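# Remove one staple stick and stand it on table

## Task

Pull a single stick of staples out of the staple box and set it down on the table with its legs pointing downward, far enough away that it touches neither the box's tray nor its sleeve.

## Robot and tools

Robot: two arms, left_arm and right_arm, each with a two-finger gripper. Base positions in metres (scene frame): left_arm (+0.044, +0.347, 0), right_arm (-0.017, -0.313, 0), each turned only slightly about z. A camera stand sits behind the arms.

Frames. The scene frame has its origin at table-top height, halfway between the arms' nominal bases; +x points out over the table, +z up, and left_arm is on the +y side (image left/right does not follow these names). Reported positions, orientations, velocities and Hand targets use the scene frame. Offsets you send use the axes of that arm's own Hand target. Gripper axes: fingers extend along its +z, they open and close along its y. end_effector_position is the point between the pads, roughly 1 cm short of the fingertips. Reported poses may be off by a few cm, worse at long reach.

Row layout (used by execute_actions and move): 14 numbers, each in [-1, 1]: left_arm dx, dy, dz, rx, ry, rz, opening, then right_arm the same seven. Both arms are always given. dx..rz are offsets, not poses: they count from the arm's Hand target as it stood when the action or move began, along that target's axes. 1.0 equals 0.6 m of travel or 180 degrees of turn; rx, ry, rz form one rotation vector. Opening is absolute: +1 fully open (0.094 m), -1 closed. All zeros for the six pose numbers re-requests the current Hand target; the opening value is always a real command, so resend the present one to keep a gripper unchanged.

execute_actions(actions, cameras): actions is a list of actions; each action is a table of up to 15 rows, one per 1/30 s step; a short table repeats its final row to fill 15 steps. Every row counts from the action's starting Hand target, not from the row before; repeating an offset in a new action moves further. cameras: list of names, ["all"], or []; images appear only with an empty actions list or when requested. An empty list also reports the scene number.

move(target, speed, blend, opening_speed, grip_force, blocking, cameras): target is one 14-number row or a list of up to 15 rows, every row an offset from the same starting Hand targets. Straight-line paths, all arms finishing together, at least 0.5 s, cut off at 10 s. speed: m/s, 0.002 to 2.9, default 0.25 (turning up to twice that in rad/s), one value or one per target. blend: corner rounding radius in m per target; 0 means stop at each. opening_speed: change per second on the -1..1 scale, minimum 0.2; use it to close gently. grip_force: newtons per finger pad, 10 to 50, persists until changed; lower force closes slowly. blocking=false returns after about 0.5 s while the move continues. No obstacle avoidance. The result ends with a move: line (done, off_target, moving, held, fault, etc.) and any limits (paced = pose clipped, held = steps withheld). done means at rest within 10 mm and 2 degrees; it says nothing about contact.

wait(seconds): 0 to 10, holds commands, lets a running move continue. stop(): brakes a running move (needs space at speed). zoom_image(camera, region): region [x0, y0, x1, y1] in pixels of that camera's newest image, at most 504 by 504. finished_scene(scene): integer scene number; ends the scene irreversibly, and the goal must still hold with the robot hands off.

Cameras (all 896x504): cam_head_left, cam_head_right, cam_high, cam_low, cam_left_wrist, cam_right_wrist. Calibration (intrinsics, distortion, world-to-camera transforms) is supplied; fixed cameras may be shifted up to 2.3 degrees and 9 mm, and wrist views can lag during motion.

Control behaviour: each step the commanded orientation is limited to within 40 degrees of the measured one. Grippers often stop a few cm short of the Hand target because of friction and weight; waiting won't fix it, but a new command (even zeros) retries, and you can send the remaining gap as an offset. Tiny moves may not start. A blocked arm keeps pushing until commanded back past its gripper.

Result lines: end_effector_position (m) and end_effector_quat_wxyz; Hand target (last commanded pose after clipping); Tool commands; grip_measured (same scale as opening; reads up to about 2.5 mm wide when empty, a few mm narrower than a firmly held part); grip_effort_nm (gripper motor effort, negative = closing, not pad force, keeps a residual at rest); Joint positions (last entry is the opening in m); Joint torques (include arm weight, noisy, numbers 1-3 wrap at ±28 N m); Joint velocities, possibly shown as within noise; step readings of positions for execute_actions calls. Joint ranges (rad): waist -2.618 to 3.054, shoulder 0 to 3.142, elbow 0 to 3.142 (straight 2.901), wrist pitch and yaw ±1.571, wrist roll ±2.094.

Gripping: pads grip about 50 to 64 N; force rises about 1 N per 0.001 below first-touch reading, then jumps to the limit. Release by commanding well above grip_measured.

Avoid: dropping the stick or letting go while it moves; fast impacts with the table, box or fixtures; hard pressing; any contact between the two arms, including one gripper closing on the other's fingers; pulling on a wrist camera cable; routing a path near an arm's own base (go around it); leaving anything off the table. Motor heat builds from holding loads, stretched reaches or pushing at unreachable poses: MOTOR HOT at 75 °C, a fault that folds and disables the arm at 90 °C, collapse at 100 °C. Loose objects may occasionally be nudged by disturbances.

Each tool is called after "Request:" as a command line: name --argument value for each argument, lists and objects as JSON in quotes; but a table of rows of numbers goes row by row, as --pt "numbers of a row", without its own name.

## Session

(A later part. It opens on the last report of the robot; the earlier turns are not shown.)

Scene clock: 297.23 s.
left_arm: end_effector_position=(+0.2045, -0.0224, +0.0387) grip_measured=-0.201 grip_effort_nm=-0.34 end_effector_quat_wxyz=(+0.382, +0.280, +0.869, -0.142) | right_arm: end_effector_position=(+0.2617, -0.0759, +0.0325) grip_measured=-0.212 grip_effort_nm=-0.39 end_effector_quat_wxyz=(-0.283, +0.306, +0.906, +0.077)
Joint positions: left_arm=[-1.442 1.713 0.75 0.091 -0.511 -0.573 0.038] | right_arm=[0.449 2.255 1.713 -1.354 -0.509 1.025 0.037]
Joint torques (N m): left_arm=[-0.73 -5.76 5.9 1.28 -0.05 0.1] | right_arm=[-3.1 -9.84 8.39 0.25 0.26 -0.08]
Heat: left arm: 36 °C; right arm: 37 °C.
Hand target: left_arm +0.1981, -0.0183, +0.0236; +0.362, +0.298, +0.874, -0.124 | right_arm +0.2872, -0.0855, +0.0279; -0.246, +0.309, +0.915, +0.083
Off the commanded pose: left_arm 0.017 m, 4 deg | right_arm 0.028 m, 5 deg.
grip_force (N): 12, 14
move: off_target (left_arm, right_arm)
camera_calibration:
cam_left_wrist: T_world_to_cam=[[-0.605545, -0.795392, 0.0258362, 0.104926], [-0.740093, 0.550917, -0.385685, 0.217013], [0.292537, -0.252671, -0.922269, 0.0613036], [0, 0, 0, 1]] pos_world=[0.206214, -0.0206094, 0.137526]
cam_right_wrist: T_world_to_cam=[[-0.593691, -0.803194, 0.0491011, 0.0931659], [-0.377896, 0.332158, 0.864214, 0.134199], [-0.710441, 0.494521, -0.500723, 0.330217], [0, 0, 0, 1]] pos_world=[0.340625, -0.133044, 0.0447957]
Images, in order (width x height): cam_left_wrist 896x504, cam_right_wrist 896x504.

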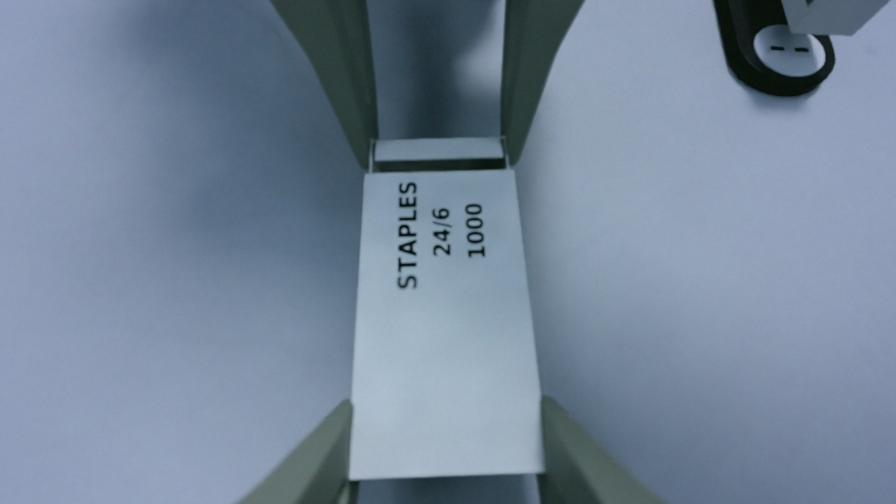

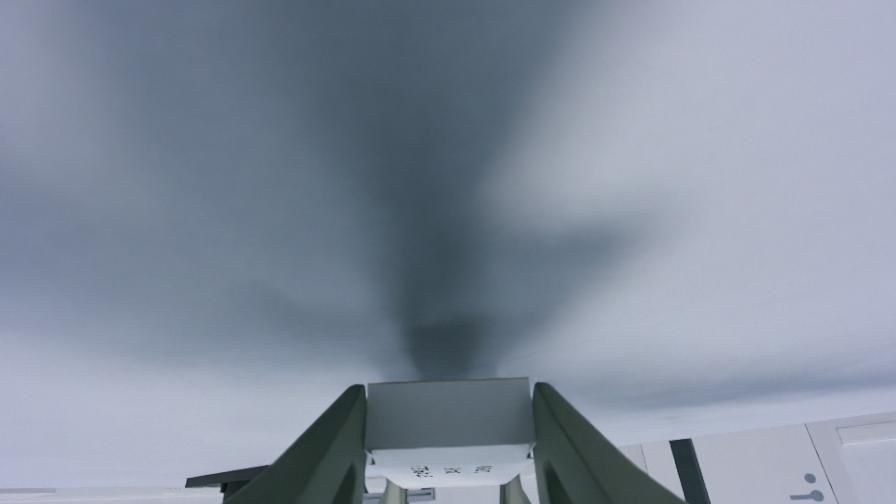

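Request:
move --target '[0,0,0,0,0,0,-0.4,0.0295,-0.0008,0.0323,0,0,0,-0.4]' --speed 0.03 --cameras '["cam_right_wrist","cam_left_wrist"]'

Scene clock: 320.23 s.
left_arm: end_effector_position=(+0.2032, -0.0217, +0.0371) grip_measured=-0.201 grip_effort_nm=-0.34 end_effector_quat_wxyz=(+0.378, +0.282, +0.870, -0.141) | right_arm: end_effector_position=(+0.2560, -0.0725, +0.0198) grip_measured=-0.212 grip_effort_nm=-0.38 end_effector_quat_wxyz=(-0.281, +0.311, +0.905, +0.072)
Joint positions: left_arm=[-1.442 1.713 0.75 0.083 -0.504 -0.572 0.038] | right_arm=[0.466 2.254 1.662 -1.294 -0.505 1.058 0.037]
Joint torques (N m): left_arm=[-0.8 -5.44 5.82 1.37 -0.15 0.09] | right_arm=[0.65 -12.7 4.56 0.52 0.09 0.18]
Heat: left arm: 34 °C; right arm: 36 °C.
Hand target: left_arm +0.1981, -0.0183, +0.0236; +0.362, +0.298, +0.874, -0.124 | right_arm +0.2670, -0.0708, +0.0199; -0.246, +0.309, +0.915, +0.083
Off the commanded pose: left_arm 0.015 m, 3 deg | right_arm 0.011 m, 4 deg.
grip_force (N): 12, 14
move: off_target (left_arm, right_arm)
camera_calibration:
cam_left_wrist: T_world_to_cam=[[-0.609283, -0.792571, 0.0246093, 0.1056], [-0.739949, 0.557126, -0.376944, 0.214835], [0.285045, -0.247875, -0.925909, 0.0620435], [0, 0, 0, 1]] pos_world=[0.205622, -0.020616, 0.135829]
cam_right_wrist: T_world_to_cam=[[-0.600675, -0.79731, 0.0590496, 0.0952125], [-0.375788, 0.346757, 0.859385, 0.142478], [-0.705672, 0.494021, -0.507908, 0.317125], [0, 0, 0, 1]] pos_world=[0.33452, -0.130158, 0.0330046]
Images, in order (width x height): cam_left_wrist 896x504, cam_right_wrist 896x504.

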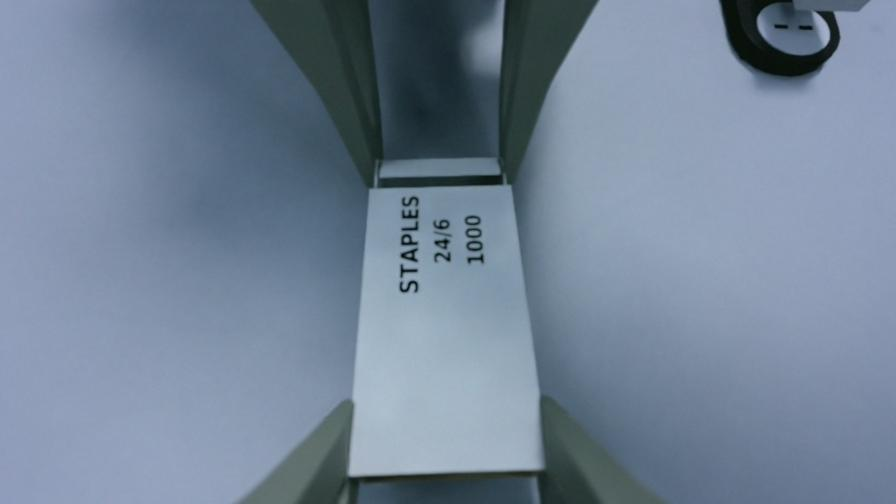

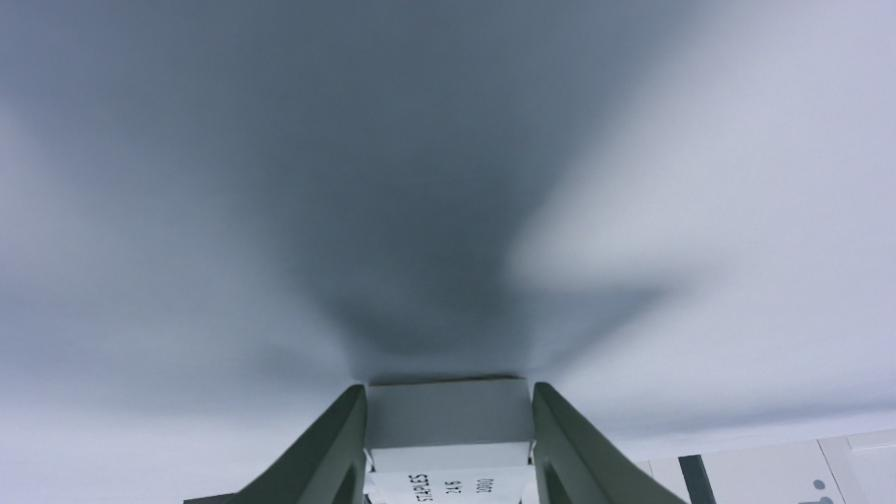

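Request:
execute_actions --actions '[]' --cameras '["cam_left_wrist", "cam_right_wrist", "cam_low"]'

Scene clock: 342.40 s.
left_arm: end_effector_position=(+0.2032, -0.0217, +0.0371) grip_measured=-0.201 grip_effort_nm=-0.34 end_effector_quat_wxyz=(+0.378, +0.282, +0.870, -0.141) | right_arm: end_effector_position=(+0.2560, -0.0725, +0.0198) grip_measured=-0.212 grip_effort_nm=-0.39 end_effector_quat_wxyz=(-0.281, +0.311, +0.905, +0.072)
Joint positions: left_arm=[-1.442 1.713 0.75 0.083 -0.504 -0.572 0.038] | right_arm=[0.466 2.254 1.662 -1.294 -0.505 1.058 0.037]
Joint velocities: within noise
Joint torques (N m): left_arm=[-0.75 -5.61 5.94 1.36 -0.14 0.07] | right_arm=[0.58 -12.75 4.52 0.52 0.08 0.16]
Heat: left arm: 34 °C; right arm: 36 °C.
Hand target: left_arm +0.1981, -0.0183, +0.0236; +0.362, +0.298, +0.874, -0.124 | right_arm +0.2670, -0.0708, +0.0199; -0.246, +0.309, +0.915, +0.083
Tool commands: left_gripper/opening=-0.4 right_gripper/opening=-0.4
Off the commanded pose: left_arm 0.015 m, 3 deg | right_arm 0.011 m, 4 deg.
grip_force (N): 12, 14
camera_calibration:
cam_left_wrist: T_world_to_cam=[[-0.609283, -0.792571, 0.0246093, 0.1056], [-0.739949, 0.557126, -0.376944, 0.214835], [0.285045, -0.247875, -0.925909, 0.0620435], [0, 0, 0, 1]] pos_world=[0.205622, -0.020616, 0.135829]
cam_right_wrist: T_world_to_cam=[[-0.600675, -0.79731, 0.0590496, 0.0952125], [-0.375788, 0.346757, 0.859385, 0.142478], [-0.705672, 0.494021, -0.507908, 0.317125], [0, 0, 0, 1]] pos_world=[0.33452, -0.130158, 0.0330046]
Images, in order (width x height): cam_low 896x504, cam_left_wrist 896x504, cam_right_wrist 896x504.

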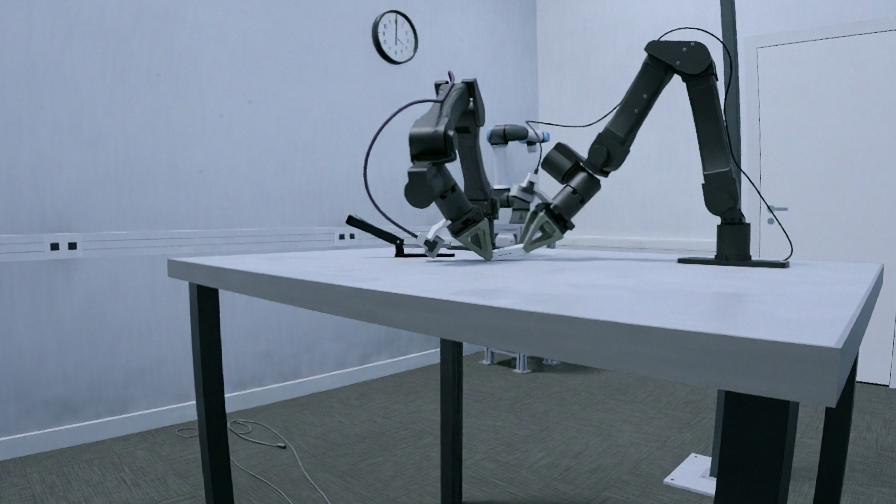

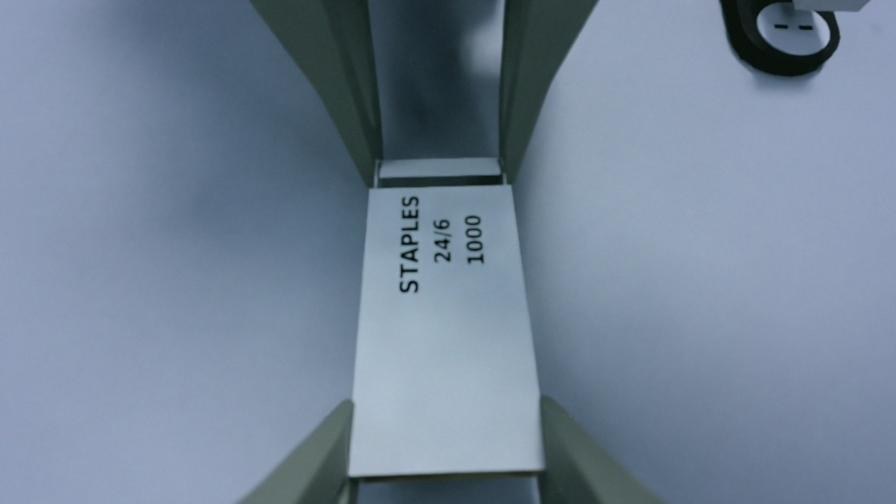

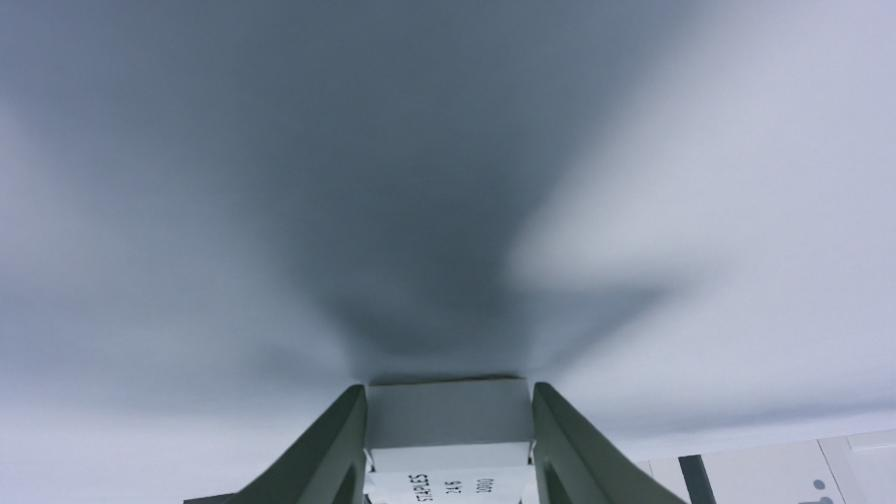

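Request:
move --target '[0.01644, 0, 0.0165, 0, 0, 0, -0.4, 0.0069, 0, -0.0040, 0, 0, 0, -0.4]' --speed 0.05 --cameras '["cam_left_wrist", "cam_right_wrist"]'

Scene clock: 352.20 s.
left_arm: end_effector_position=(+0.2028, -0.0195, +0.0244) grip_measured=-0.201 grip_effort_nm=-0.33 end_effector_quat_wxyz=(+0.371, +0.287, +0.874, -0.129) | right_arm: end_effector_position=(+0.2554, -0.0716, +0.0204) grip_measured=-0.212 grip_effort_nm=-0.38 end_effector_quat_wxyz=(-0.279, +0.313, +0.905, +0.070)
Joint positions: left_arm=[-1.442 1.749 0.75 0.089 -0.504 -0.574 0.038] | right_arm=[0.471 2.251 1.662 -1.293 -0.501 1.069 0.037]
Joint torques (N m): left_arm=[-0.76 -5.16 4 2 -0.13 0.08] | right_arm=[0.62 -13.33 4.59 0.43 0.03 0.1]
Heat: left arm: 33 °C; right arm: 37 °C.
Hand target: left_arm +0.1982, -0.0183, +0.0096; +0.362, +0.298, +0.874, -0.124 | right_arm +0.2652, -0.0693, +0.0241; -0.245, +0.309, +0.915, +0.083
Off the commanded pose: left_arm 0.016 m, 2 deg | right_arm 0.011 m, 4 deg.
grip_force (N): 12, 14
move: off_target (left_arm, right_arm)
camera_calibration:
cam_left_wrist: T_world_to_cam=[[-0.608392, -0.79362, 0.00511429, 0.107648], [-0.742833, 0.567167, -0.355697, 0.208806], [0.279388, -0.220202, -0.934587, 0.0528646], [0, 0, 0, 1]] pos_world=[0.205831, -0.0213555, 0.123128]
cam_right_wrist: T_world_to_cam=[[-0.603028, -0.795168, 0.0637521, 0.0961419], [-0.376504, 0.354161, 0.856046, 0.142222], [-0.703279, 0.492217, -0.512953, 0.315799], [0, 0, 0, 1]] pos_world=[0.333618, -0.129362, 0.0341122]
Images, in order (width x height): cam_left_wrist 896x504, cam_right_wrist 896x504.

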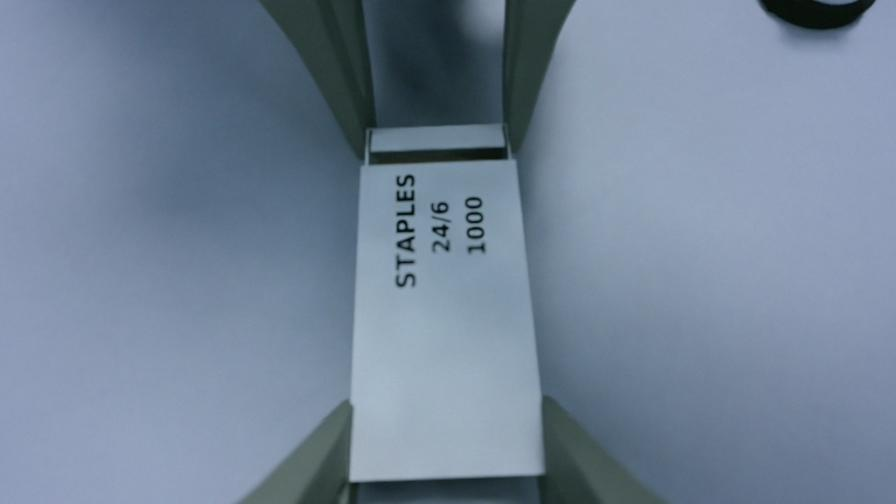

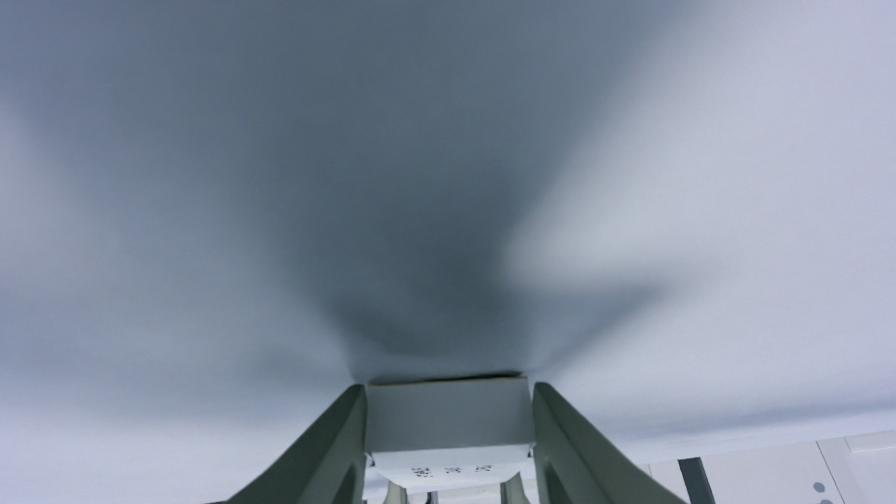

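Request:
move --target '[0.0047, 0, 0.0047, 0, 0, 0, -0.4, 0.0, 0, 0.0, 0, 0, 0, -0.4]' --speed 0.05 --cameras '["cam_left_wrist", "cam_right_wrist"]'

Request:
zoom_image --camera "cam_right_wrist" --region '[320, 350, 580, 504]'

Scene clock: 358.47 s.
left_arm: end_effector_position=(+0.2034, -0.0194, +0.0229) grip_measured=-0.201 grip_effort_nm=-0.34 end_effector_quat_wxyz=(+0.375, +0.285, +0.873, -0.129) | right_arm: end_effector_position=(+0.2554, -0.0715, +0.0206) grip_measured=-0.212 grip_effort_nm=-0.39 end_effector_quat_wxyz=(-0.278, +0.314, +0.905, +0.070)
Joint positions: left_arm=[-1.443 1.756 0.743 0.108 -0.512 -0.575 0.038] | right_arm=[0.471 2.25 1.662 -1.293 -0.5 1.07 0.037]
Joint torques (N m): left_arm=[-0.55 -4.86 4 1.95 -0.05 0.06] | right_arm=[0.55 -13.27 4.51 0.44 0.03 0.1]
Heat: left arm: 34 °C; right arm: 39 °C.
Hand target: left_arm +0.1982, -0.0182, +0.0057; +0.363, +0.298, +0.874, -0.124 | right_arm +0.2650, -0.0693, +0.0241; -0.246, +0.309, +0.915, +0.083
Off the commanded pose: left_arm 0.018 m, 2 deg | right_arm 0.011 m, 4 deg.
grip_force (N): 12, 14
move: off_target (left_arm, right_arm)
camera_calibration:
cam_left_wrist: T_world_to_cam=[[-0.605455, -0.795865, 0.00476321, 0.107461], [-0.742603, 0.562763, -0.363096, 0.20861], [0.286295, -0.223375, -0.93174, 0.0497907], [0, 0, 0, 1]] pos_world=[0.205723, -0.0207513, 0.121625]
cam_right_wrist: T_world_to_cam=[[-0.603304, -0.794941, 0.0639712, 0.0962361], [-0.376941, 0.354919, 0.855539, 0.142225], [-0.702808, 0.492037, -0.513771, 0.315801], [0, 0, 0, 1]] pos_world=[0.333618, -0.129362, 0.0344137]
Images, in order (width x height): cam_left_wrist 896x504, cam_right_wrist 896x504.

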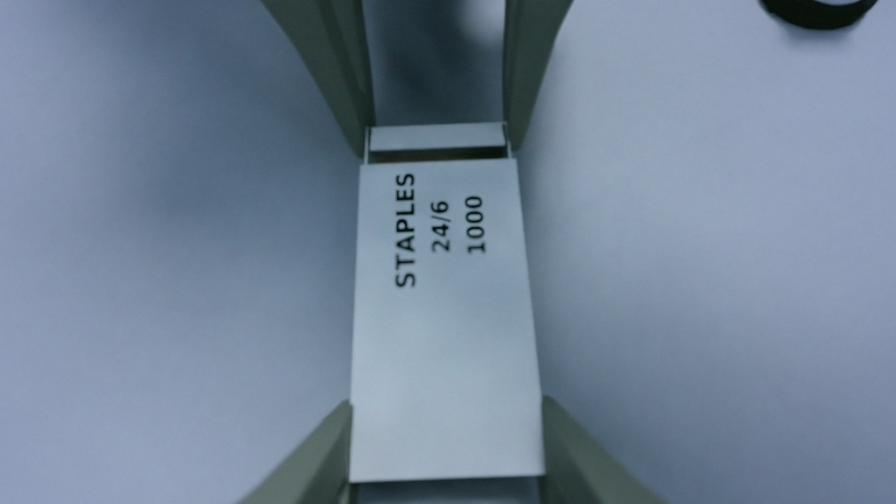

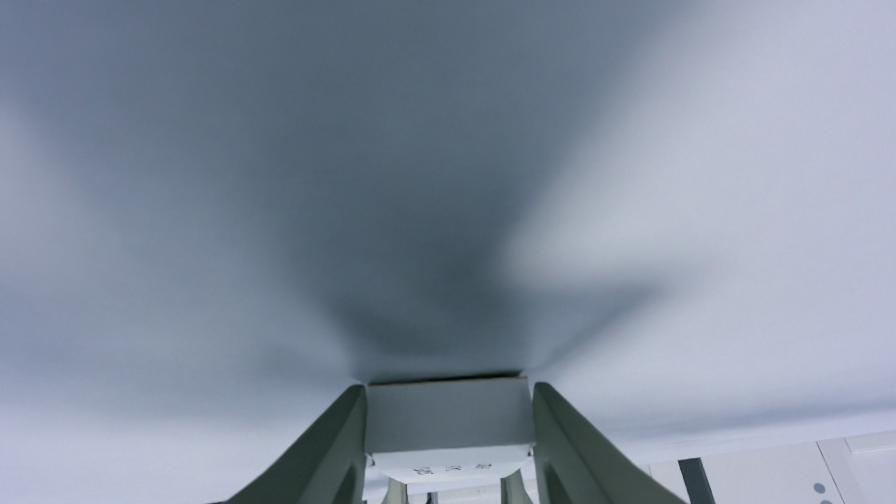

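Scaled by 1.938 from the camera's 896x504 image, which has a finer 1280x720 frame.

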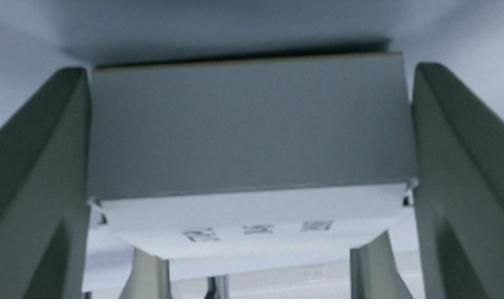

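Request:
move --target '[0.0, 0, 0.0, 0, 0, 0, -0.4, 0.0072, 0, 0.0042, 0, 0, 0, -0.4]' --speed 0.05

Request:
move --target '[0.0, 0, 0.0, 0, 0, 0, -0.08, 0.0, 0, 0.0, 0, 0, 0, -0.4]' --speed 0.05 --opening_speed 0.2 --cameras '["cam_left_wrist", "cam_right_wrist"]'

Scene clock: 370.03 s.
left_arm: end_effector_position=(+0.2035, -0.0194, +0.0229) grip_measured=-0.201 grip_effort_nm=-0.33 end_effector_quat_wxyz=(+0.375, +0.285, +0.873, -0.129) | right_arm: end_effector_position=(+0.2529, -0.0690, +0.0206) grip_measured=-0.212 grip_effort_nm=-0.39 end_effector_quat_wxyz=(-0.275, +0.310, +0.907, +0.072)
Joint positions: left_arm=[-1.443 1.756 0.743 0.108 -0.512 -0.575 0.038] | right_arm=[0.481 2.238 1.646 -1.276 -0.5 1.075 0.037]
Joint torques (N m): left_arm=[-0.4 -4.68 3.79 1.99 -0.05 0.05] | right_arm=[0.75 -13.05 4.6 0.4 0.01 0.17]
Heat: left arm: 35 °C; right arm: 41 °C.
Hand target: left_arm +0.1982, -0.0182, +0.0057; +0.362, +0.298, +0.874, -0.124 | right_arm +0.2612, -0.0663, +0.0242; -0.246, +0.309, +0.915, +0.083
Off the commanded pose: left_arm 0.018 m, 2 deg | right_arm 0.009 m, 4 deg.
grip_force (N): 12, 14
move: off_target (left_arm, right_arm)

Scene clock: 371.83 s.
left_arm: end_effector_position=(+0.2025, -0.0209, +0.0207) grip_measured=-0.082 grip_effort_nm=0.08 end_effector_quat_wxyz=(+0.373, +0.287, +0.873, -0.132) | right_arm: end_effector_position=(+0.2532, -0.0692, +0.0204) grip_measured=-0.212 grip_effort_nm=-0.38 end_effector_quat_wxyz=(-0.274, +0.313, +0.907, +0.071)
Joint positions: left_arm=[-1.443 1.764 0.743 0.118 -0.505 -0.572 0.043] | right_arm=[0.481 2.238 1.646 -1.275 -0.499 1.08 0.037]
Joint torques (N m): left_arm=[-0.54 -5.45 4.1 1.9 -0.12 0.11] | right_arm=[0.72 -13.03 4.64 0.39 -0.02 0.12]
Heat: left arm: 35 °C; right arm: 41 °C.
Hand target: left_arm +0.1982, -0.0182, +0.0056; +0.362, +0.298, +0.874, -0.124 | right_arm +0.2613, -0.0663, +0.0242; -0.245, +0.309, +0.915, +0.083
Off the commanded pose: left_arm 0.016 m, 2 deg | right_arm 0.009 m, 4 deg.
grip_force (N): 12, 14
move: off_target (left_arm, right_arm)
camera_calibration:
cam_left_wrist: T_world_to_cam=[[-0.610194, -0.792208, 0.00835118, 0.106747], [-0.740771, 0.566773, -0.360591, 0.207717], [0.28093, -0.226217, -0.932687, 0.048696], [0, 0, 0, 1]] pos_world=[0.205327, -0.0221468, 0.119428]
cam_right_wrist: T_world_to_cam=[[-0.60254, -0.795984, 0.0579243, 0.0966909], [-0.385661, 0.35394, 0.852052, 0.142953], [-0.698721, 0.491056, -0.520242, 0.312036], [0, 0, 0, 1]] pos_world=[0.331418, -0.12686, 0.0349298]
Images, in order (width x height): cam_left_wrist 896x504, cam_right_wrist 896x504.

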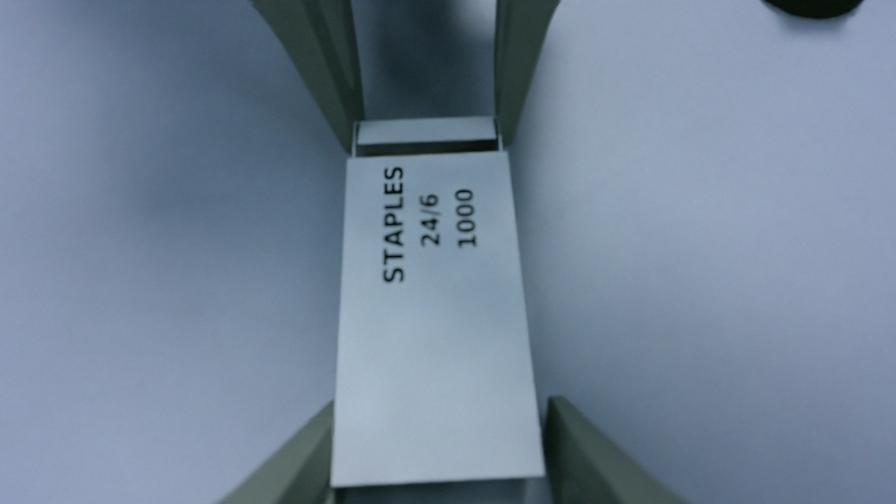

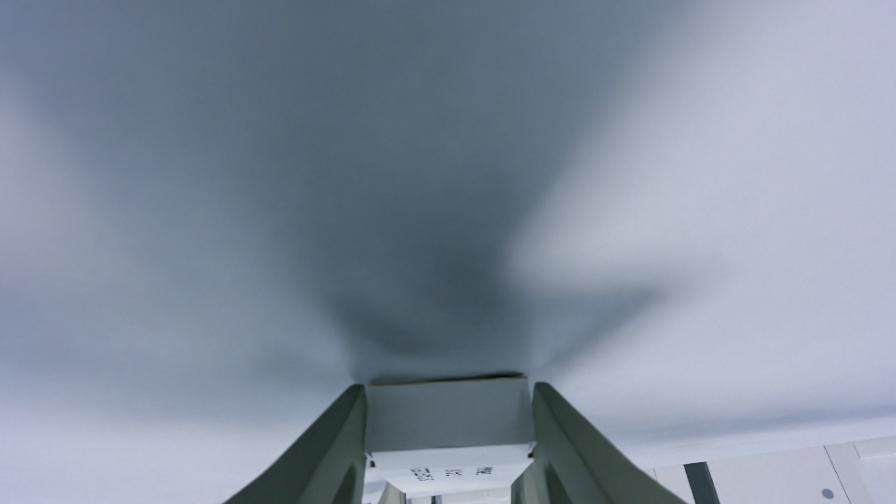

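Request:
move --target '[0.0, 0, -0.0283, 0, 0, 0, -0.08, 0.0, 0, 0.0, 0, 0, 0, -0.4]' --speed 0.05 --cameras '["cam_left_wrist"]'

Scene clock: 395.00 s.
left_arm: end_effector_position=(+0.1962, -0.0196, +0.0200) grip_measured=-0.082 grip_effort_nm=0.08 end_effector_quat_wxyz=(+0.376, +0.291, +0.870, -0.129) | right_arm: end_effector_position=(+0.2532, -0.0692, +0.0204) grip_measured=-0.212 grip_effort_nm=-0.38 end_effector_quat_wxyz=(-0.274, +0.313, +0.907, +0.071)
Joint positions: left_arm=[-1.467 1.761 0.732 0.118 -0.526 -0.581 0.043] | right_arm=[0.481 2.238 1.646 -1.275 -0.499 1.08 0.037]
Joint torques (N m): left_arm=[-0.87 -10.15 3.6 1.21 -0.07 -0.1] | right_arm=[0.73 -13.07 4.6 0.4 -0.01 0.12]
Heat: left arm: 34 °C; right arm: 41 °C.
Hand target: left_arm +0.1886, -0.0108, +0.0176; +0.362, +0.298, +0.874, -0.124 | right_arm +0.2613, -0.0663, +0.0242; -0.245, +0.309, +0.915, +0.083
Off the commanded pose: left_arm 0.012 m, 2 deg | right_arm 0.009 m, 4 deg.
grip_force (N): 12, 14
move: off_target (left_arm, right_arm)
camera_calibration:
cam_left_wrist: T_world_to_cam=[[-0.6143, -0.789068, -0.00277052, 0.104997], [-0.733631, 0.572427, -0.366214, 0.200856], [0.290553, -0.222932, -0.930527, 0.0483319], [0, 0, 0, 1]] pos_world=[0.197811, -0.0213511, 0.118821]
Images, in order (width x height): cam_left_wrist 896x504.

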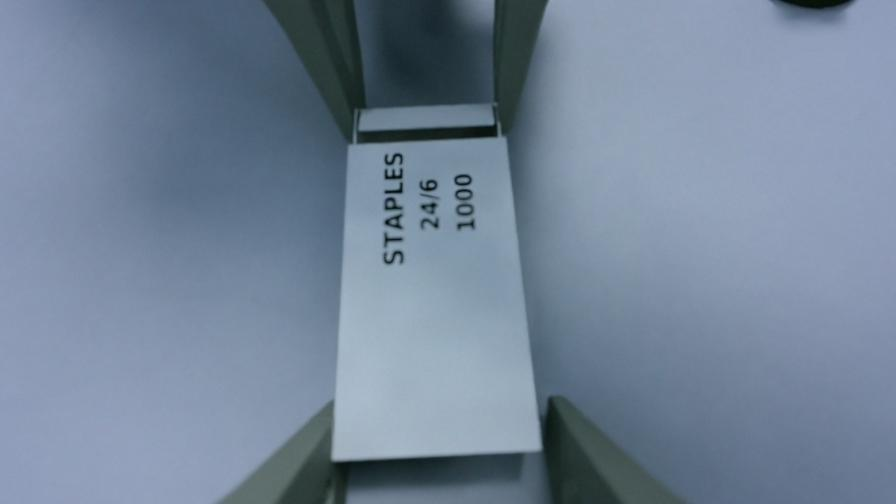

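Request:
move --target '[0.0, 0, -0.0067, 0, 0, 0, -0.08, 0.0, 0, 0.0, 0, 0, 0, -0.4]' --speed 0.05

Request:
move --target '[0.0, 0, 0.0, 0, 0, 0, -0.5, 0.0, 0, 0.0, 0, 0, 0, -0.5]' --grip_force '[18, 24]' --opening_speed 0.2 --cameras '["cam_left_wrist"]'

Scene clock: 406.80 s.
left_arm: end_effector_position=(+0.1933, -0.0178, +0.0204) grip_measured=-0.082 grip_effort_nm=0.08 end_effector_quat_wxyz=(+0.374, +0.291, +0.871, -0.129) | right_arm: end_effector_position=(+0.2532, -0.0692, +0.0204) grip_measured=-0.212 grip_effort_nm=-0.38 end_effector_quat_wxyz=(-0.274, +0.313, +0.907, +0.071)
Joint positions: left_arm=[-1.474 1.751 0.725 0.11 -0.526 -0.59 0.043] | right_arm=[0.481 2.238 1.646 -1.275 -0.499 1.08 0.037]
Joint torques (N m): left_arm=[-0.99 -10.43 3.99 1.1 -0.1 -0.08] | right_arm=[0.72 -13.03 4.68 0.39 0 0.12]
Heat: left arm: 33 °C; right arm: 41 °C.
Hand target: left_arm +0.1864, -0.0092, +0.0205; +0.362, +0.298, +0.874, -0.124 | right_arm +0.2613, -0.0663, +0.0242; -0.245, +0.309, +0.915, +0.083
Off the commanded pose: left_arm 0.011 m, 2 deg | right_arm 0.009 m, 4 deg.
grip_force (N): 12, 14
move: off_target (left_arm, right_arm)

Scene clock: 409.10 s.
left_arm: end_effector_position=(+0.1940, -0.0162, +0.0202) grip_measured=-0.215 grip_effort_nm=-0.45 end_effector_quat_wxyz=(+0.376, +0.291, +0.871, -0.125) | right_arm: end_effector_position=(+0.2533, -0.0693, +0.0203) grip_measured=-0.222 grip_effort_nm=-0.57 end_effector_quat_wxyz=(-0.274, +0.313, +0.907, +0.071)
Joint positions: left_arm=[-1.474 1.751 0.725 0.104 -0.532 -0.59 0.037] | right_arm=[0.481 2.238 1.646 -1.275 -0.497 1.08 0.037]
Joint torques (N m): left_arm=[-0.87 -10.54 3.89 1.14 -0.11 -0.11] | right_arm=[0.76 -13.04 4.63 0.4 -0.01 0.11]
Heat: left arm: 33 °C; right arm: 41 °C.
Hand target: left_arm +0.1864, -0.0092, +0.0205; +0.363, +0.298, +0.874, -0.124 | right_arm +0.2613, -0.0663, +0.0242; -0.245, +0.309, +0.915, +0.083
Off the commanded pose: left_arm 0.010 m, 2 deg | right_arm 0.009 m, 4 deg.
grip_force (N): 18, 24
move: off_target (right_arm)
camera_calibration:
cam_left_wrist: T_world_to_cam=[[-0.611466, -0.79124, -0.00698256, 0.105816], [-0.735927, 0.571919, -0.362382, 0.19774], [0.290724, -0.216446, -0.932004, 0.0499188], [0, 0, 0, 1]] pos_world=[0.195713, -0.0185606, 0.118921]
Images, in order (width x height): cam_left_wrist 896x504.

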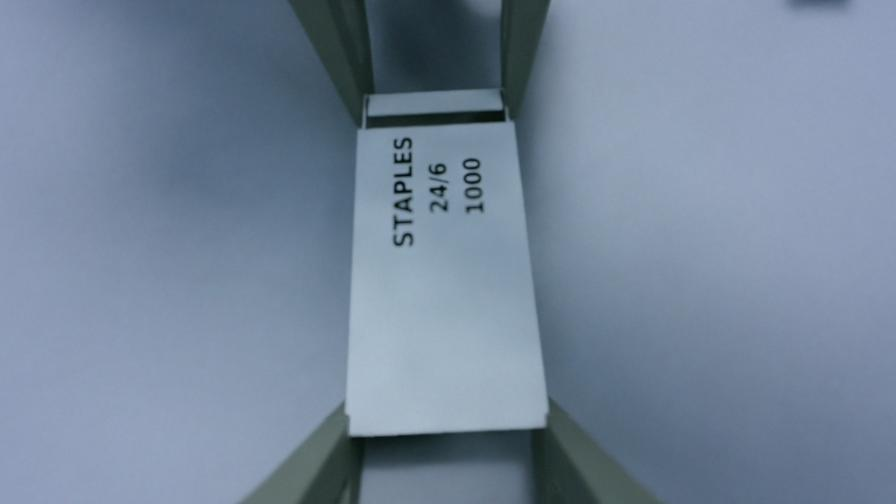

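Request:
move --target '[0.0, 0, 0.0, 0, 0, 0, -0.5, -0.0217, -0.0062, -0.0126, 0, 0, 0, -0.5]' --speed 0.04 --cameras '["cam_left_wrist", "cam_right_wrist"]'

Scene clock: 418.07 s.
left_arm: end_effector_position=(+0.1940, -0.0162, +0.0202) grip_measured=-0.215 grip_effort_nm=-0.45 end_effector_quat_wxyz=(+0.376, +0.291, +0.871, -0.125) | right_arm: end_effector_position=(+0.2561, -0.0729, +0.0204) grip_measured=-0.223 grip_effort_nm=-0.57 end_effector_quat_wxyz=(-0.273, +0.309, +0.908, +0.075)
Joint positions: left_arm=[-1.474 1.751 0.725 0.104 -0.532 -0.59 0.037] | right_arm=[0.468 2.238 1.646 -1.276 -0.497 1.06 0.037]
Joint torques (N m): left_arm=[-0.8 -10.55 3.95 1.19 -0.08 -0.13] | right_arm=[-1.7 -11.75 6.57 0.11 0.05 -0.08]
Heat: left arm: 36 °C; right arm: 41 °C.
Hand target: left_arm +0.1864, -0.0092, +0.0205; +0.363, +0.298, +0.874, -0.124 | right_arm +0.2709, -0.0783, +0.0242; -0.245, +0.309, +0.915, +0.083
Off the commanded pose: left_arm 0.010 m, 2 deg | right_arm 0.016 m, 3 deg.
grip_force (N): 18, 24
move: off_target (right_arm)
camera_calibration:
cam_left_wrist: T_world_to_cam=[[-0.611466, -0.79124, -0.00698256, 0.105816], [-0.735927, 0.571919, -0.362382, 0.19774], [0.290724, -0.216446, -0.932004, 0.0499188], [0, 0, 0, 1]] pos_world=[0.195713, -0.0185606, 0.118921]
cam_right_wrist: T_world_to_cam=[[-0.599037, -0.799244, 0.0486104, 0.0945081], [-0.392274, 0.345852, 0.852354, 0.146528], [-0.698051, 0.491523, -0.520701, 0.315774], [0, 0, 0, 1]] pos_world=[0.33452, -0.130352, 0.0349357]
Images, in order (width x height): cam_left_wrist 896x504, cam_right_wrist 896x504.

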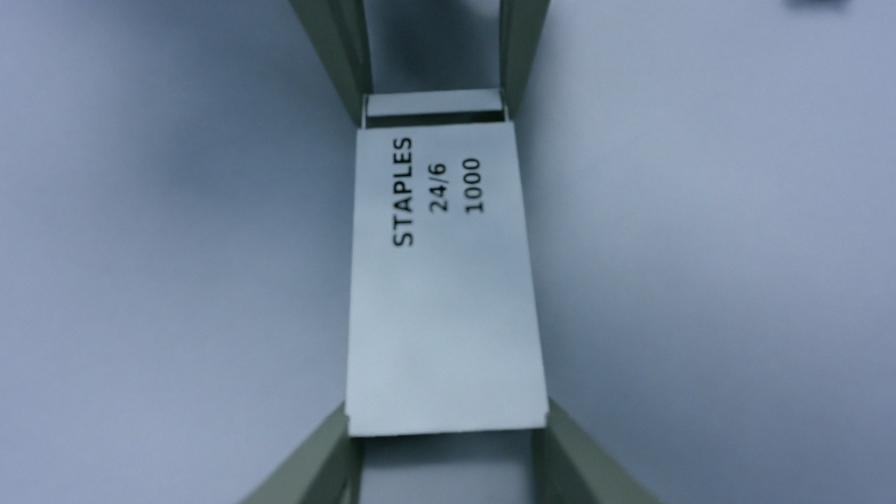

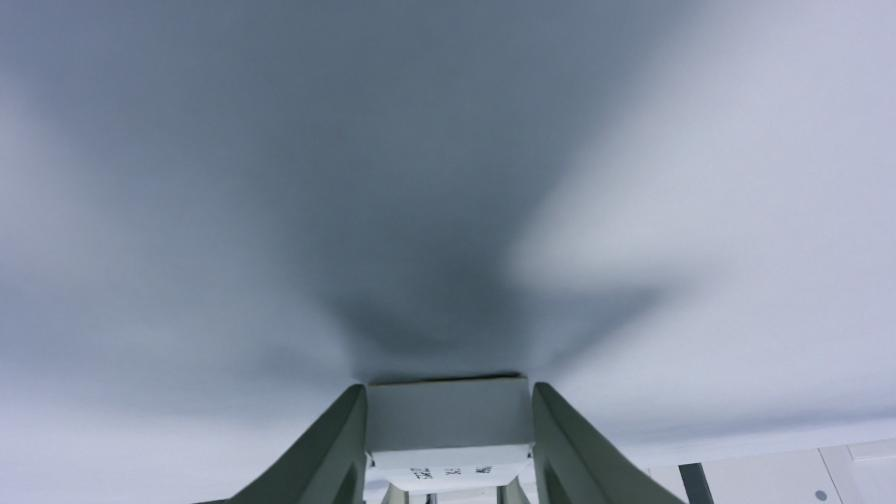

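Request:
move --target '[0.0, 0, 0.0, 0, 0, 0, -0.5, -0.0217, 0.0, -0.0125, 0, 0, 0, -0.5]' --speed 0.04 --cameras '["cam_left_wrist", "cam_right_wrist"]'

Scene clock: 427.67 s.
left_arm: end_effector_position=(+0.1948, -0.0194, +0.0229) grip_measured=-0.216 grip_effort_nm=-0.45 end_effector_quat_wxyz=(+0.380, +0.288, +0.869, -0.132) | right_arm: end_effector_position=(+0.2584, -0.0781, +0.0254) grip_measured=-0.223 grip_effort_nm=-0.57 end_effector_quat_wxyz=(-0.280, +0.307, +0.907, +0.074)
Joint positions: left_arm=[-1.474 1.751 0.725 0.122 -0.534 -0.588 0.037] | right_arm=[0.451 2.245 1.671 -1.318 -0.501 1.033 0.037]
Joint torques (N m): left_arm=[-0.83 -10.33 3.96 1.02 -0.03 -0.11] | right_arm=[-3.25 -10.1 8.44 0.11 0.19 -0.15]
Heat: left arm: 37 °C; right arm: 41 °C.
Hand target: left_arm +0.1864, -0.0091, +0.0205; +0.362, +0.298, +0.874, -0.124 | right_arm +0.2828, -0.0874, +0.0241; -0.246, +0.309, +0.915, +0.083
Off the commanded pose: left_arm 0.013 m, 3 deg | right_arm 0.026 m, 4 deg.
grip_force (N): 18, 24
move: off_target (left_arm, right_arm)
camera_calibration:
cam_left_wrist: T_world_to_cam=[[-0.611956, -0.790887, 0.00287366, 0.103749], [-0.733547, 0.566223, -0.3759, 0.200842], [0.295667, -0.232142, -0.926656, 0.0500964], [0, 0, 0, 1]] pos_world=[0.196005, -0.0200382, 0.121621]
cam_right_wrist: T_world_to_cam=[[-0.595347, -0.801717, 0.0530309, 0.090288], [-0.381838, 0.340387, 0.859265, 0.141625], [-0.706938, 0.491312, -0.508774, 0.324488], [0, 0, 0, 1]] pos_world=[0.337223, -0.135246, 0.0386096]
Images, in order (width x height): cam_left_wrist 896x504, cam_right_wrist 896x504.

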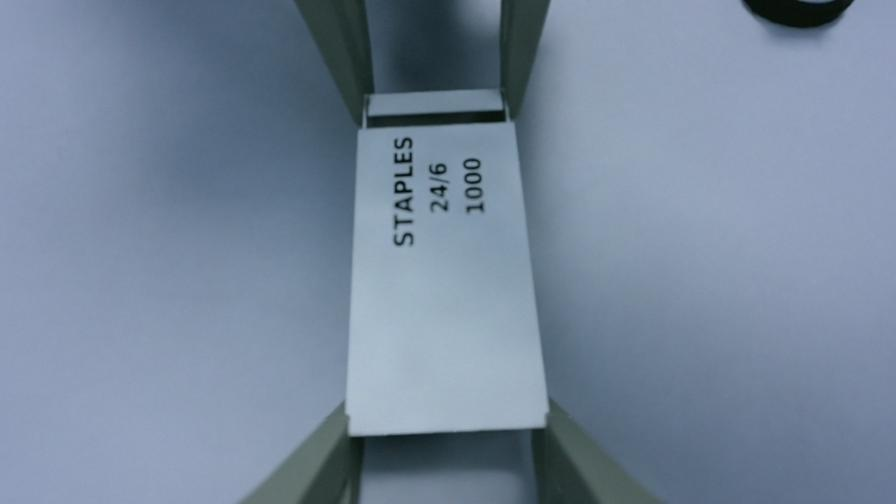

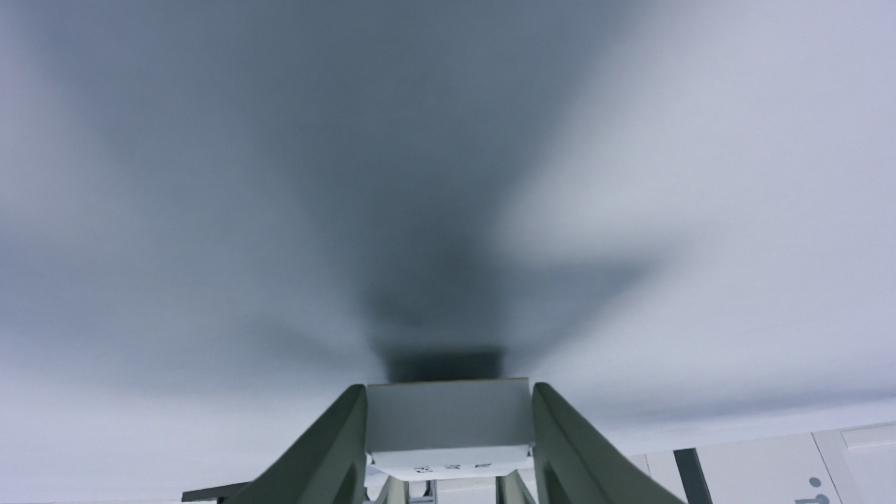

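Request:
zoom_image --camera "cam_left_wrist" --region '[330, 60, 550, 180]'

Scaled by 2.291 from the camera's 896x504 image, which has a finer 1280x720 frame.

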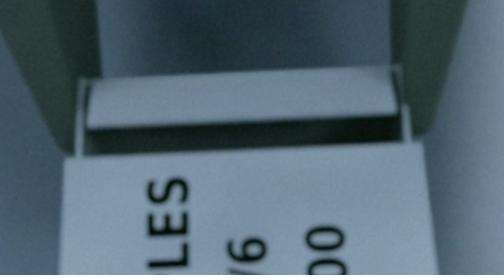

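Request:
move --target '[0.0, 0, 0.0, 0, 0, 0, -0.5, -0.0035, -0.0116, 0.0056, 0, 0, 0, -0.5]' --speed 0.04 --cameras '["cam_left_wrist"]'

Scene clock: 470.03 s.
left_arm: end_effector_position=(+0.1950, -0.0202, +0.0235) grip_measured=-0.216 grip_effort_nm=-0.45 end_effector_quat_wxyz=(+0.381, +0.288, +0.868, -0.134) | right_arm: end_effector_position=(+0.2577, -0.0798, +0.0248) grip_measured=-0.223 grip_effort_nm=-0.57 end_effector_quat_wxyz=(-0.284, +0.309, +0.905, +0.076)
Joint positions: left_arm=[-1.474 1.751 0.725 0.127 -0.534 -0.586 0.037] | right_arm=[0.444 2.245 1.664 -1.318 -0.507 1.027 0.037]
Joint torques (N m): left_arm=[-0.8 -10.43 3.89 0.96 -0.04 -0.13] | right_arm=[-3.43 -11.23 5.48 0.35 0.26 -0.19]
Heat: left arm: 41 °C; right arm: 43 °C.
Hand target: left_arm +0.1864, -0.0092, +0.0205; +0.363, +0.298, +0.874, -0.124 | right_arm +0.2788, -0.0931, +0.0202; -0.245, +0.309, +0.915, +0.083
Off the commanded pose: left_arm 0.014 m, 3 deg | right_arm 0.025 m, 5 deg.
grip_force (N): 18, 24
move: off_target (left_arm, right_arm)
camera_calibration:
cam_left_wrist: T_world_to_cam=[[-0.613004, -0.790067, 0.00458694, 0.103367], [-0.732217, 0.565918, -0.37894, 0.201489], [0.296792, -0.23565, -0.92541, 0.0501856], [0, 0, 0, 1]] pos_world=[0.196003, -0.0205331, 0.12232]
Images, in order (width x height): cam_left_wrist 896x504.

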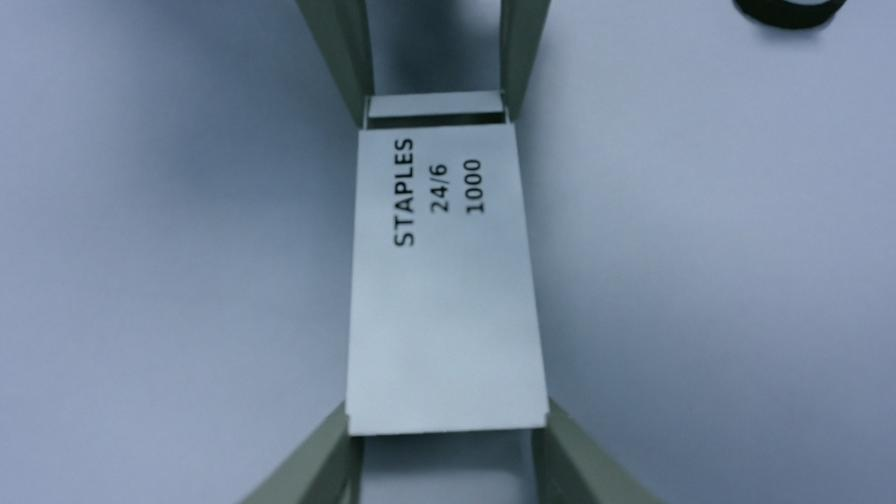

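Request:
move --pt "0.0 0 0.0 0 0 0 -0.5 -0.007 0 -0.004 0.0167 0 -0.0289 -0.5" --pt "0.0 0 0.0 0 0 0 -0.5 -0.007 0 -0.004 -0.0167 0 0.0289 -0.5" --pt "0.0 0 0.0 0 0 0 -0.5 -0.007 0 -0.004 0 0 0 -0.5" --speed 0.05 --cameras '["cam_left_wrist", "cam_right_wrist"]'

Scene clock: 485.00 s.
left_arm: end_effector_position=(+0.1950, -0.0214, +0.0244) grip_measured=-0.221 grip_effort_nm=-0.45 end_effector_quat_wxyz=(+0.382, +0.285, +0.868, -0.137) | right_arm: end_effector_position=(+0.2584, -0.0843, +0.0253) grip_measured=-0.224 grip_effort_nm=-0.57 end_effector_quat_wxyz=(-0.290, +0.313, +0.900, +0.087)
Joint positions: left_arm=[-1.474 1.751 0.725 0.134 -0.534 -0.59 0.037] | right_arm=[0.422 2.238 1.644 -1.311 -0.528 1.012 0.036]
Joint torques (N m): left_arm=[-0.87 -10.5 3.88 0.94 -0.04 -0.05] | right_arm=[-2.32 -9.92 8.42 0.17 0.47 -0.14]
Heat: left arm: 42 °C; right arm: 44 °C.
Hand target: left_arm +0.1864, -0.0091, +0.0204; +0.362, +0.298, +0.874, -0.124 | right_arm +0.2825, -0.0960, +0.0202; -0.245, +0.309, +0.915, +0.083
Off the commanded pose: left_arm 0.015 m, 3 deg | right_arm 0.027 m, 5 deg.
grip_force (N): 18, 24
move: off_target (left_arm, right_arm)
camera_calibration:
cam_left_wrist: T_world_to_cam=[[-0.61133, -0.791277, 0.0125238, 0.101927], [-0.733871, 0.560914, -0.383157, 0.202882], [0.296159, -0.243426, -0.923598, 0.0506311], [0, 0, 0, 1]] pos_world=[0.196205, -0.0208222, 0.123222]
cam_right_wrist: T_world_to_cam=[[-0.610596, -0.790885, 0.0409087, 0.0904927], [-0.361092, 0.324008, 0.874432, 0.13671], [-0.70483, 0.519153, -0.483421, 0.328723], [0, 0, 0, 1]] pos_world=[0.336313, -0.143383, 0.0356661]
Images, in order (width x height): cam_left_wrist 896x504, cam_right_wrist 896x504.

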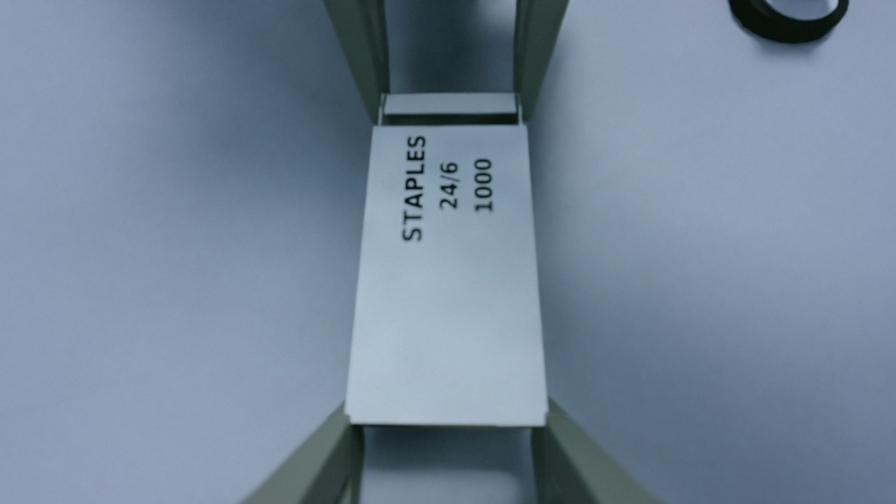

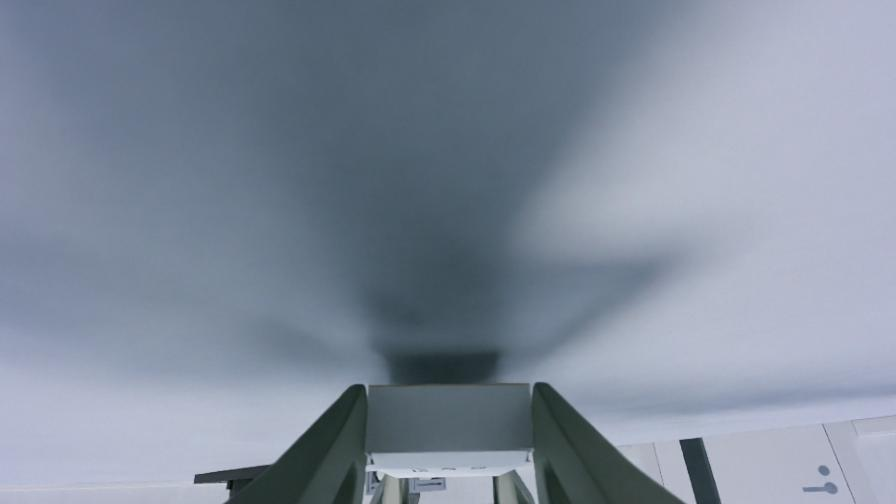

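Request:
move --target '[0.007, 0, 0.007, 0, 0, 0, -0.5, 0.0238, 0, 0.0253, 0, 0, 0, -0.5]' --speed 0.05 --cameras '["cam_left_wrist", "cam_right_wrist"]'

Scene clock: 508.10 s.
left_arm: end_effector_position=(+0.1940, -0.0199, +0.0223) grip_measured=-0.221 grip_effort_nm=-0.45 end_effector_quat_wxyz=(+0.379, +0.287, +0.869, -0.137) | right_arm: end_effector_position=(+0.2550, -0.0818, +0.0186) grip_measured=-0.224 grip_effort_nm=-0.57 end_effector_quat_wxyz=(-0.285, +0.316, +0.902, +0.078)
Joint positions: left_arm=[-1.474 1.751 0.719 0.135 -0.528 -0.591 0.037] | right_arm=[0.439 2.238 1.623 -1.282 -0.514 1.038 0.036]
Joint torques (N m): left_arm=[-1.07 -9.01 3.7 1.15 -0.11 -0.06] | right_arm=[0.35 -12.05 4.19 0.55 0.23 0.03]
Heat: left arm: 43 °C; right arm: 39 °C.
Hand target: left_arm +0.1864, -0.0092, +0.0145; +0.362, +0.298, +0.874, -0.124 | right_arm +0.2667, -0.0839, +0.0142; -0.245, +0.309, +0.915, +0.083
Off the commanded pose: left_arm 0.015 m, 3 deg | right_arm 0.013 m, 5 deg.
grip_force (N): 18, 24
move: off_target (left_arm, right_arm)
camera_calibration:
cam_left_wrist: T_world_to_cam=[[-0.613076, -0.789912, 0.0132671, 0.102817], [-0.734701, 0.563891, -0.37715, 0.200427], [0.290434, -0.240969, -0.926057, 0.0505338], [0, 0, 0, 1]] pos_world=[0.195612, -0.0196255, 0.121024]
cam_right_wrist: T_world_to_cam=[[-0.610236, -0.790373, 0.054057, 0.0903356], [-0.365562, 0.341467, 0.865889, 0.14327], [-0.702834, 0.508636, -0.497306, 0.320578], [0, 0, 0, 1]] pos_world=[0.332813, -0.140581, 0.0304863]
Images, in order (width x height): cam_left_wrist 896x504, cam_right_wrist 896x504.

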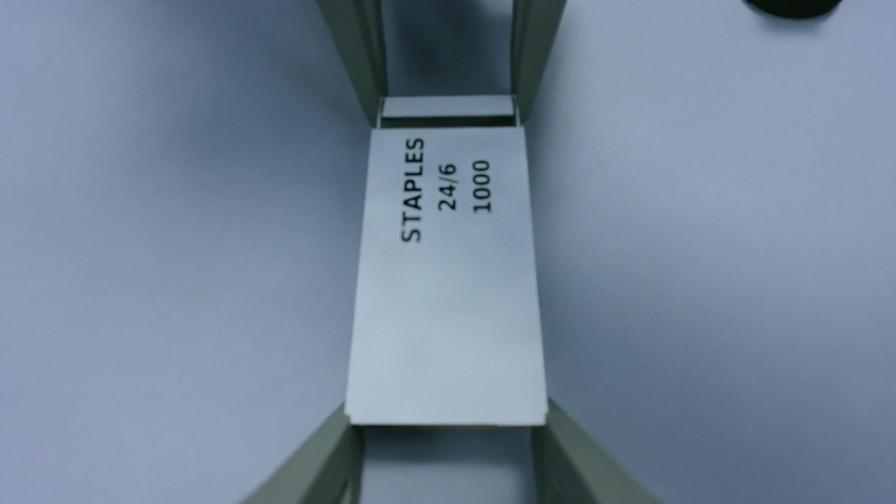

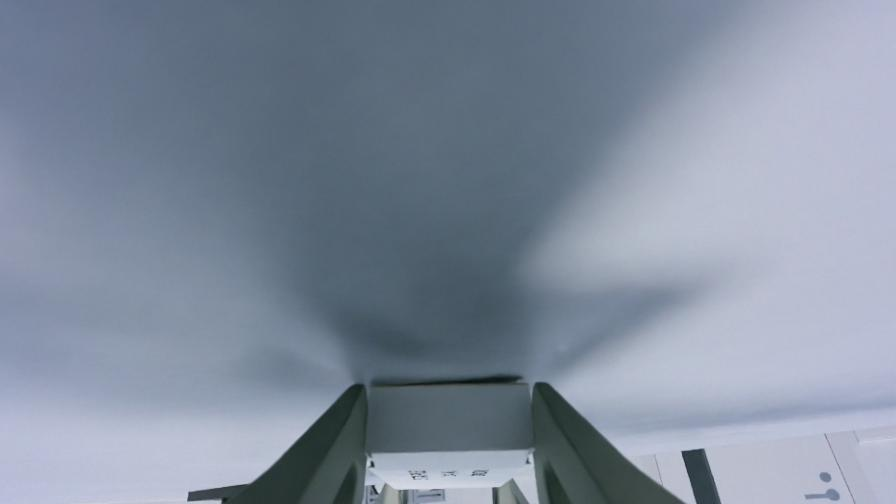

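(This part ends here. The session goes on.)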